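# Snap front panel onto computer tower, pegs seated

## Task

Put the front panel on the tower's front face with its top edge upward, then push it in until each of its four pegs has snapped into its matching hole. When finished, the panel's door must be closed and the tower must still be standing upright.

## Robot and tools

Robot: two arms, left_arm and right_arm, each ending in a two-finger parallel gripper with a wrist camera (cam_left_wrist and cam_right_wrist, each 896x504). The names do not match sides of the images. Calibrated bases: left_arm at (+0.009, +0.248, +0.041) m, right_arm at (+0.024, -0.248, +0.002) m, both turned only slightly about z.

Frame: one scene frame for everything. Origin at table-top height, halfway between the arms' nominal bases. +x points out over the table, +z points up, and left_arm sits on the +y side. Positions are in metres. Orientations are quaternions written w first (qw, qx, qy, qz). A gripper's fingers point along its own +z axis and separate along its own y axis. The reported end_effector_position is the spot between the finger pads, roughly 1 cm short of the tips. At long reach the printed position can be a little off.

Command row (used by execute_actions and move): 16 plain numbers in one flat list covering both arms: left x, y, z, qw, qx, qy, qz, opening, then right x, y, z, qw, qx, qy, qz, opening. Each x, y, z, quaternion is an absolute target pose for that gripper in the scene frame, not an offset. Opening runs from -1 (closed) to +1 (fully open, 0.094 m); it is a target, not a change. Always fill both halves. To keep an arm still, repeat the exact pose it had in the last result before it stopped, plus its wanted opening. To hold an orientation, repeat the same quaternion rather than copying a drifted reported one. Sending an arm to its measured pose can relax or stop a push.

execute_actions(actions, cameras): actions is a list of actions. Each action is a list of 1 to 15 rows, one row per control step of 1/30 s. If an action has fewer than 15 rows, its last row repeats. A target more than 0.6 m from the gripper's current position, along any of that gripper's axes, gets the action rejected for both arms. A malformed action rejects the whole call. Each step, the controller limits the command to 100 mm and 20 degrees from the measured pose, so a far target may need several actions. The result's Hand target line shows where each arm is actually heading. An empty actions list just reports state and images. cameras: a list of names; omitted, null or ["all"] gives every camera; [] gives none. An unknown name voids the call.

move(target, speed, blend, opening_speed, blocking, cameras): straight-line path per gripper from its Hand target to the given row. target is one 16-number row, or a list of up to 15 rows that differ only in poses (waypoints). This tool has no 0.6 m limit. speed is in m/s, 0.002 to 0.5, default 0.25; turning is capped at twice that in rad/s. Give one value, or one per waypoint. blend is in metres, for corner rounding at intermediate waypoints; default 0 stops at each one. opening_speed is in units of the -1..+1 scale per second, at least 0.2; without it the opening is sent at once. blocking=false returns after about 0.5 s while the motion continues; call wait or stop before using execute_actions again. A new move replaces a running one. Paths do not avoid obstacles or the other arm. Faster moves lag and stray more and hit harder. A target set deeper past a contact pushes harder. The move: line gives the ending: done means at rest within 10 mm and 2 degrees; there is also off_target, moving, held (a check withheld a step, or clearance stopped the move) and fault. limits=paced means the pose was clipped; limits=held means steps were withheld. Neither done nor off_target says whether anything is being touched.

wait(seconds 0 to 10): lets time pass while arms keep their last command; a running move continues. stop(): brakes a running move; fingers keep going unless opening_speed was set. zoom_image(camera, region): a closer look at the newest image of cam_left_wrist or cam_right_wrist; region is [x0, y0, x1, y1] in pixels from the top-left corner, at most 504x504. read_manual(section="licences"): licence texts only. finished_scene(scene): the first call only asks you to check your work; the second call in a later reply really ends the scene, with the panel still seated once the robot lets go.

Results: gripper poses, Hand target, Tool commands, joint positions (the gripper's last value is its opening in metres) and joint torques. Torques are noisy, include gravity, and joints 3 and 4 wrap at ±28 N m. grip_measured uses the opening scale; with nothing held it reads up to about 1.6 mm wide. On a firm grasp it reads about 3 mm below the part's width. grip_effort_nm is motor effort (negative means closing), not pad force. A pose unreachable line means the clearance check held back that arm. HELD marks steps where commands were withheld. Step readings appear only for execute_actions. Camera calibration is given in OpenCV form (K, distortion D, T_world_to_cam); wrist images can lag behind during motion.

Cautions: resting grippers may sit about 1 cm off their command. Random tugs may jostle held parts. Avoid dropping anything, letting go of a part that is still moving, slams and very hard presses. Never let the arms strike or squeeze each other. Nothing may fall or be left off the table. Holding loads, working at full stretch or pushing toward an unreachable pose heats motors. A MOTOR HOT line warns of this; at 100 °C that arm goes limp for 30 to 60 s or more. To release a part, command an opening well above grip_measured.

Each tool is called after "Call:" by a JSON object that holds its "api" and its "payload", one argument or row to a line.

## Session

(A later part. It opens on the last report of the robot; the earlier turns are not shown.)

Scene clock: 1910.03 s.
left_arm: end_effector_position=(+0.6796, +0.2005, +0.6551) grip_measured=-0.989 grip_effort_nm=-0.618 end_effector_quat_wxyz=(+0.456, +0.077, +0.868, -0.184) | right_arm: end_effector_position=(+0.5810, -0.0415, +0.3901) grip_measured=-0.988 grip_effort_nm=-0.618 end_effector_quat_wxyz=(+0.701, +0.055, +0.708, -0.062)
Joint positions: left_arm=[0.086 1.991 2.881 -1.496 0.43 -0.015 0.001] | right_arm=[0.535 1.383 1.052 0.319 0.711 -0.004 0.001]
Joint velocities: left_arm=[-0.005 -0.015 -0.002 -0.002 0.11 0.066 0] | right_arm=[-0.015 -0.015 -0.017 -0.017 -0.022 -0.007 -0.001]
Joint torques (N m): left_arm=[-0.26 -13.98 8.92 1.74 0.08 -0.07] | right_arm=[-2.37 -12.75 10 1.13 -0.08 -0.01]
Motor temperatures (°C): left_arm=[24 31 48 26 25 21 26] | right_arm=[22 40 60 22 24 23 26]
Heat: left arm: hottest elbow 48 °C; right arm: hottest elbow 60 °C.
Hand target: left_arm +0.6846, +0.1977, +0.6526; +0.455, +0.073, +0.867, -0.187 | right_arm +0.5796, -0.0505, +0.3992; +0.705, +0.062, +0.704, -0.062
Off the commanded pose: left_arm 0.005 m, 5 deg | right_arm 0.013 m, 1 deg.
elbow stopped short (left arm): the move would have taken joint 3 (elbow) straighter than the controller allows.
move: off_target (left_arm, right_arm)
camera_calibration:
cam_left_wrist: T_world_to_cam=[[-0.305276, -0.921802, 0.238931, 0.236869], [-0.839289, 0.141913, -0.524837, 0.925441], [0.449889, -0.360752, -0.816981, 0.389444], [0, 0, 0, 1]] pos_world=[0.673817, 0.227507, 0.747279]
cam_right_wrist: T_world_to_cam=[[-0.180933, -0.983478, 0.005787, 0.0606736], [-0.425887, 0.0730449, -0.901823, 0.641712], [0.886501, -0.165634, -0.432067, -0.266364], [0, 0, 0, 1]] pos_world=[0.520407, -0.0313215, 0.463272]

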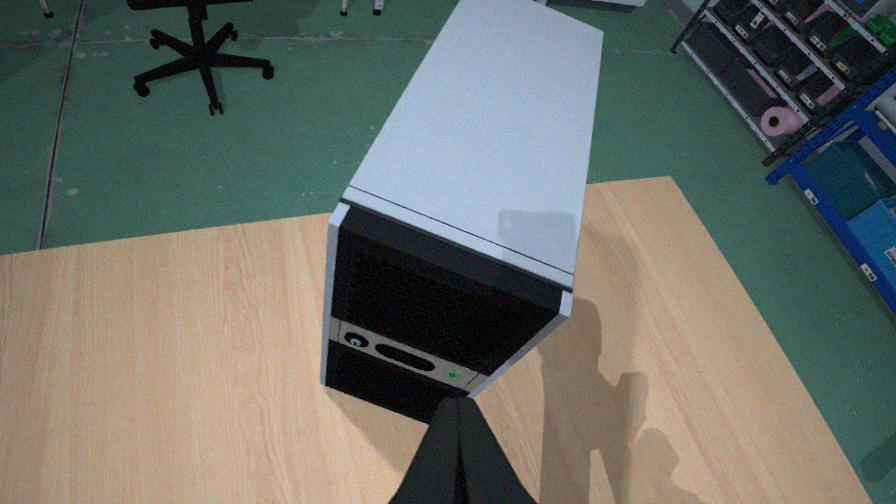

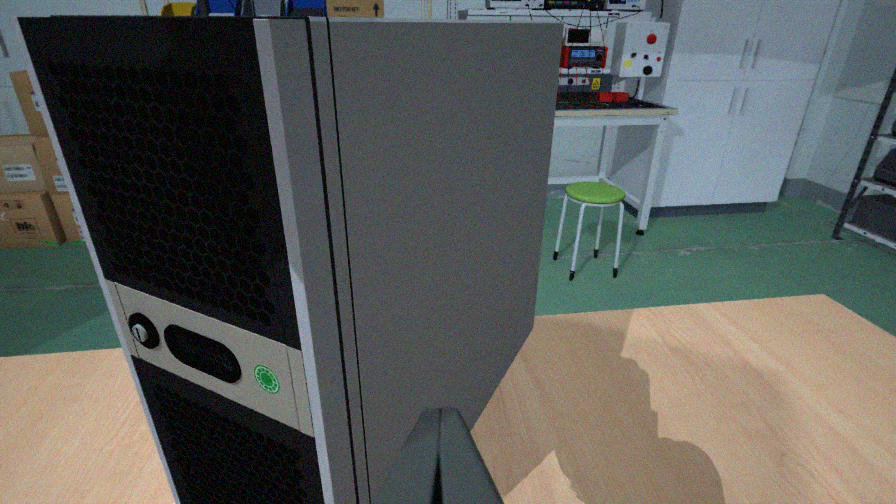

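Call:
{"api": "move", "payload": {
  "target": [0.69,0.38,0.50,0.57,0.39,0.57,-0.44,-1,0.55,-0.06,0.2,0.704,0.0616,0.704,-0.0616,-1]
}}

Call:
{"api": "zoom_image", "payload": {
  "camera": "cam_left_wrist",
  "region": [300, 100, 700, 400]
}}

Call:
{"api": "zoom_image", "payload": {
  "camera": "cam_right_wrist",
  "region": [200, 100, 500, 400]
}}

Scene clock: 1920.77 s.
left_arm: end_effector_position=(+0.6788, +0.3760, +0.5079) grip_measured=-0.989 grip_effort_nm=-0.618 end_effector_quat_wxyz=(+0.585, +0.355, +0.613, -0.395) | right_arm: end_effector_position=(+0.5496, -0.0620, +0.2002) grip_measured=-0.988 grip_effort_nm=-0.618 end_effector_quat_wxyz=(+0.700, +0.058, +0.708, -0.066)
Joint positions: left_arm=[0.494 1.916 2.021 -0.62 1.561 0.446 0.001] | right_arm=[0.535 1.627 0.709 0.905 0.72 -0.004 0.001]
Joint velocities: left_arm=[0.005 -0.005 0.002 0.002 0.022 -0.037 0] | right_arm=[-0.024 -0.005 0.002 0.007 -0.007 0.007 -0.001]
Joint torques (N m): left_arm=[0.03 -16.32 9.22 1.95 0.5 0.16] | right_arm=[-1.03 -11.63 7.06 2.04 0.22 0.01]
Motor temperatures (°C): left_arm=[24 31 47 26 25 21 26] | right_arm=[22 39 58 22 24 23 26]
Heat: left arm: hottest elbow 47 °C; right arm: hottest elbow 58 °C.
Hand target: left_arm +0.6842, +0.3803, +0.4986; +0.587, +0.358, +0.611, -0.392 | right_arm +0.5494, -0.0605, +0.2011; +0.704, +0.062, +0.705, -0.062
Off the commanded pose: left_arm 0.014 m, 8 deg | right_arm 0.002 m, 1 deg.
joint sent to its limit (left arm) — joint 5 (wrist yaw), upper limit. The joint targets are off in position and orientation.
move: off_target (left_arm)
camera_calibration:
cam_left_wrist: T_world_to_cam=[[-0.896809, -0.438671, 0.057454, 0.745639], [-0.234576, 0.361369, -0.902434, 0.521329], [0.375109, -0.822788, -0.426981, 0.359225], [0, 0, 0, 1]] pos_world=[0.656239, 0.434264, 0.581007]
cam_right_wrist: T_world_to_cam=[[-0.190295, -0.981703, 0.00689821, 0.0409651], [-0.426294, 0.0762999, -0.901361, 0.45892], [0.884342, -0.174465, -0.433013, -0.323162], [0, 0, 0, 1]] pos_world=[0.489216, -0.0511806, 0.273436]

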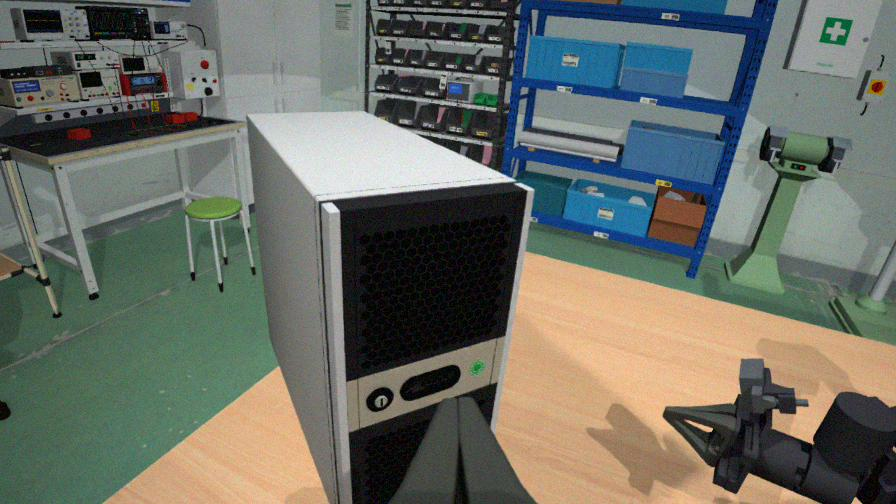

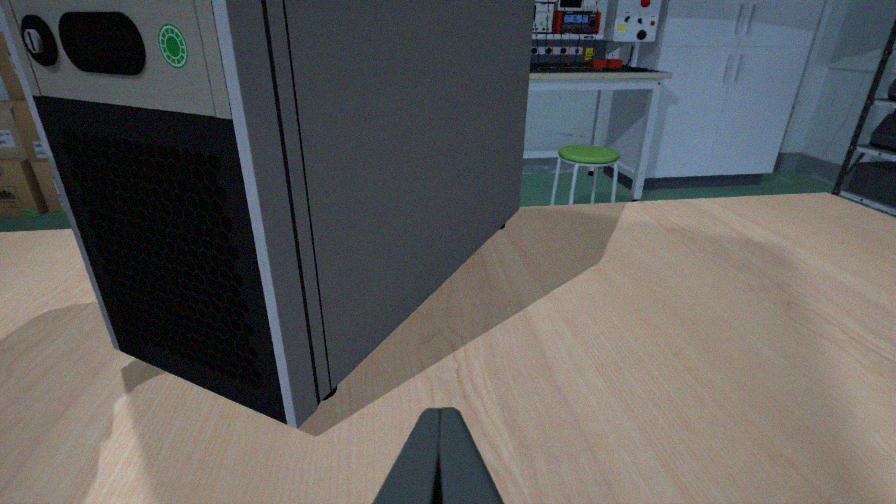

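Scaled by 1.260 from the camera's 896x504 image, which has a finer 1280x720 frame.

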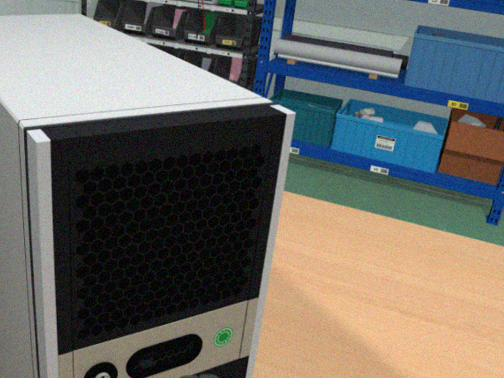

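Scaled by 1.680 from the camera's 896x504 image, which has a finer 1280x720 frame.

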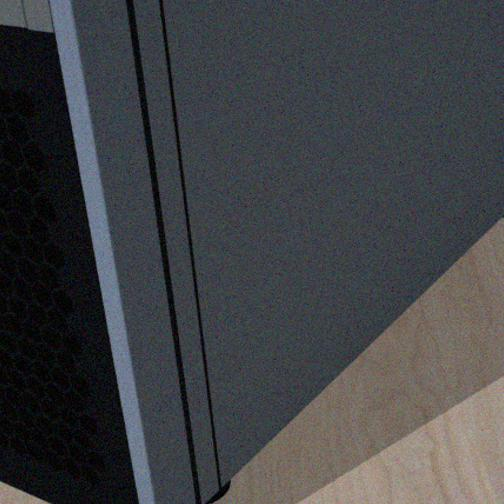

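Call:
{"api": "move", "payload": {
  "target": [0.68,0.40,0.28,0.587,0.358,0.611,-0.392,-1,0.55,-0.06,0.2,0.704,0.0616,0.704,-0.0616,-1],
  "cameras": ["cam_left_wrist"]
}}

Call:
{"api": "zoom_image", "payload": {
  "camera": "cam_left_wrist",
  "region": [250, 100, 500, 400]
}}

Scene clock: 1927.03 s.
left_arm: end_effector_position=(+0.6728, +0.3926, +0.2846) grip_measured=-0.989 grip_effort_nm=-0.618 end_effector_quat_wxyz=(+0.587, +0.345, +0.620, -0.390) | right_arm: end_effector_position=(+0.5497, -0.0620, +0.2007) grip_measured=-0.988 grip_effort_nm=-0.618 end_effector_quat_wxyz=(+0.701, +0.058, +0.707, -0.065)
Joint positions: left_arm=[0.52 2.027 1.645 -0.414 1.562 0.718 0.001] | right_arm=[0.535 1.627 0.709 0.909 0.721 -0.004 0.001]
Joint velocities: left_arm=[-0.015 -0.015 0.002 -0.012 -0.125 0.022 0] | right_arm=[-0.005 -0.005 0.017 -0.007 0.022 -0.066 -0.001]
Joint torques (N m): left_arm=[0.56 -17.2 8.88 1.85 0.66 0.13] | right_arm=[-1.08 -11.4 6.98 1.88 0.16 -0.02]
Motor temperatures (°C): left_arm=[24 31 47 26 25 21 26] | right_arm=[22 39 57 22 24 23 26]
Heat: left arm: hottest elbow 47 °C; right arm: hottest elbow 57 °C.
Hand target: left_arm +0.6755, +0.3976, +0.2802; +0.592, +0.349, +0.617, -0.383 | right_arm +0.5500, -0.0600, +0.2000; +0.704, +0.062, +0.705, -0.062
Off the commanded pose: left_arm 0.011 m, 2 deg | right_arm 0.002 m, 1 deg.
joint sent to its limit (left arm) — joint 5 (wrist yaw), upper limit. The joint targets are off in position, not in orientation.
move: off_target (left_arm)
camera_calibration:
cam_left_wrist: T_world_to_cam=[[-0.885169, -0.460425, 0.0669686, 0.758394], [-0.251679, 0.352771, -0.901227, 0.32698], [0.391323, -0.814593, -0.428141, 0.266042], [0, 0, 0, 1]] pos_world=[0.649493, 0.45055, 0.357798]
Images, in order (width x height): cam_left_wrist 896x504.

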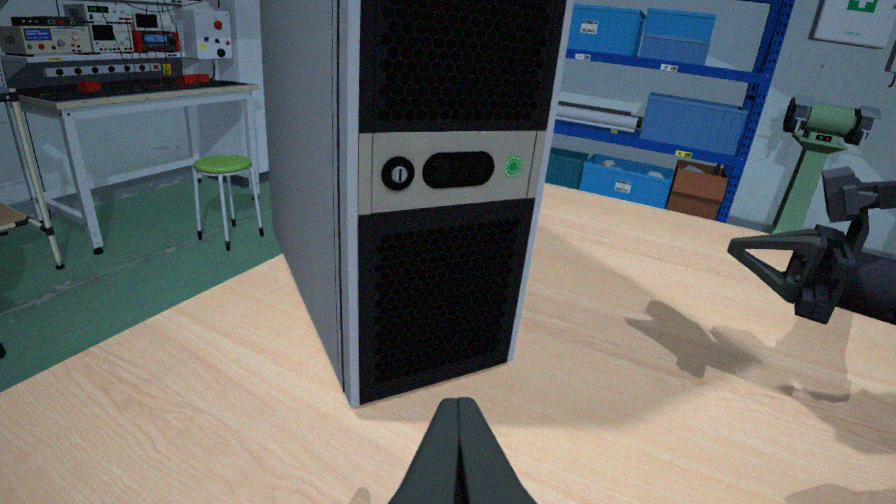

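Scaled by 1.680 from the camera's 896x504 image, which has a finer 1280x720 frame.

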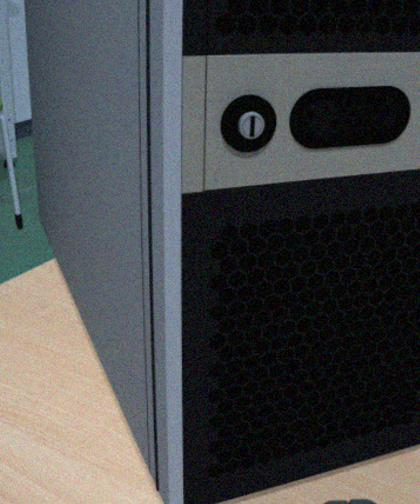

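Call:
{"api": "finished_scene", "payload": {
  "scene": 2
}}

This call ended nothing. Check each condition of the task against the scene as it is now, look again where you are not sure, and mend what is not met. Then call finished_scene again.

Call:
{"api": "finished_scene", "payload": {
  "scene": 2
}}

The scene is finished: the task was done.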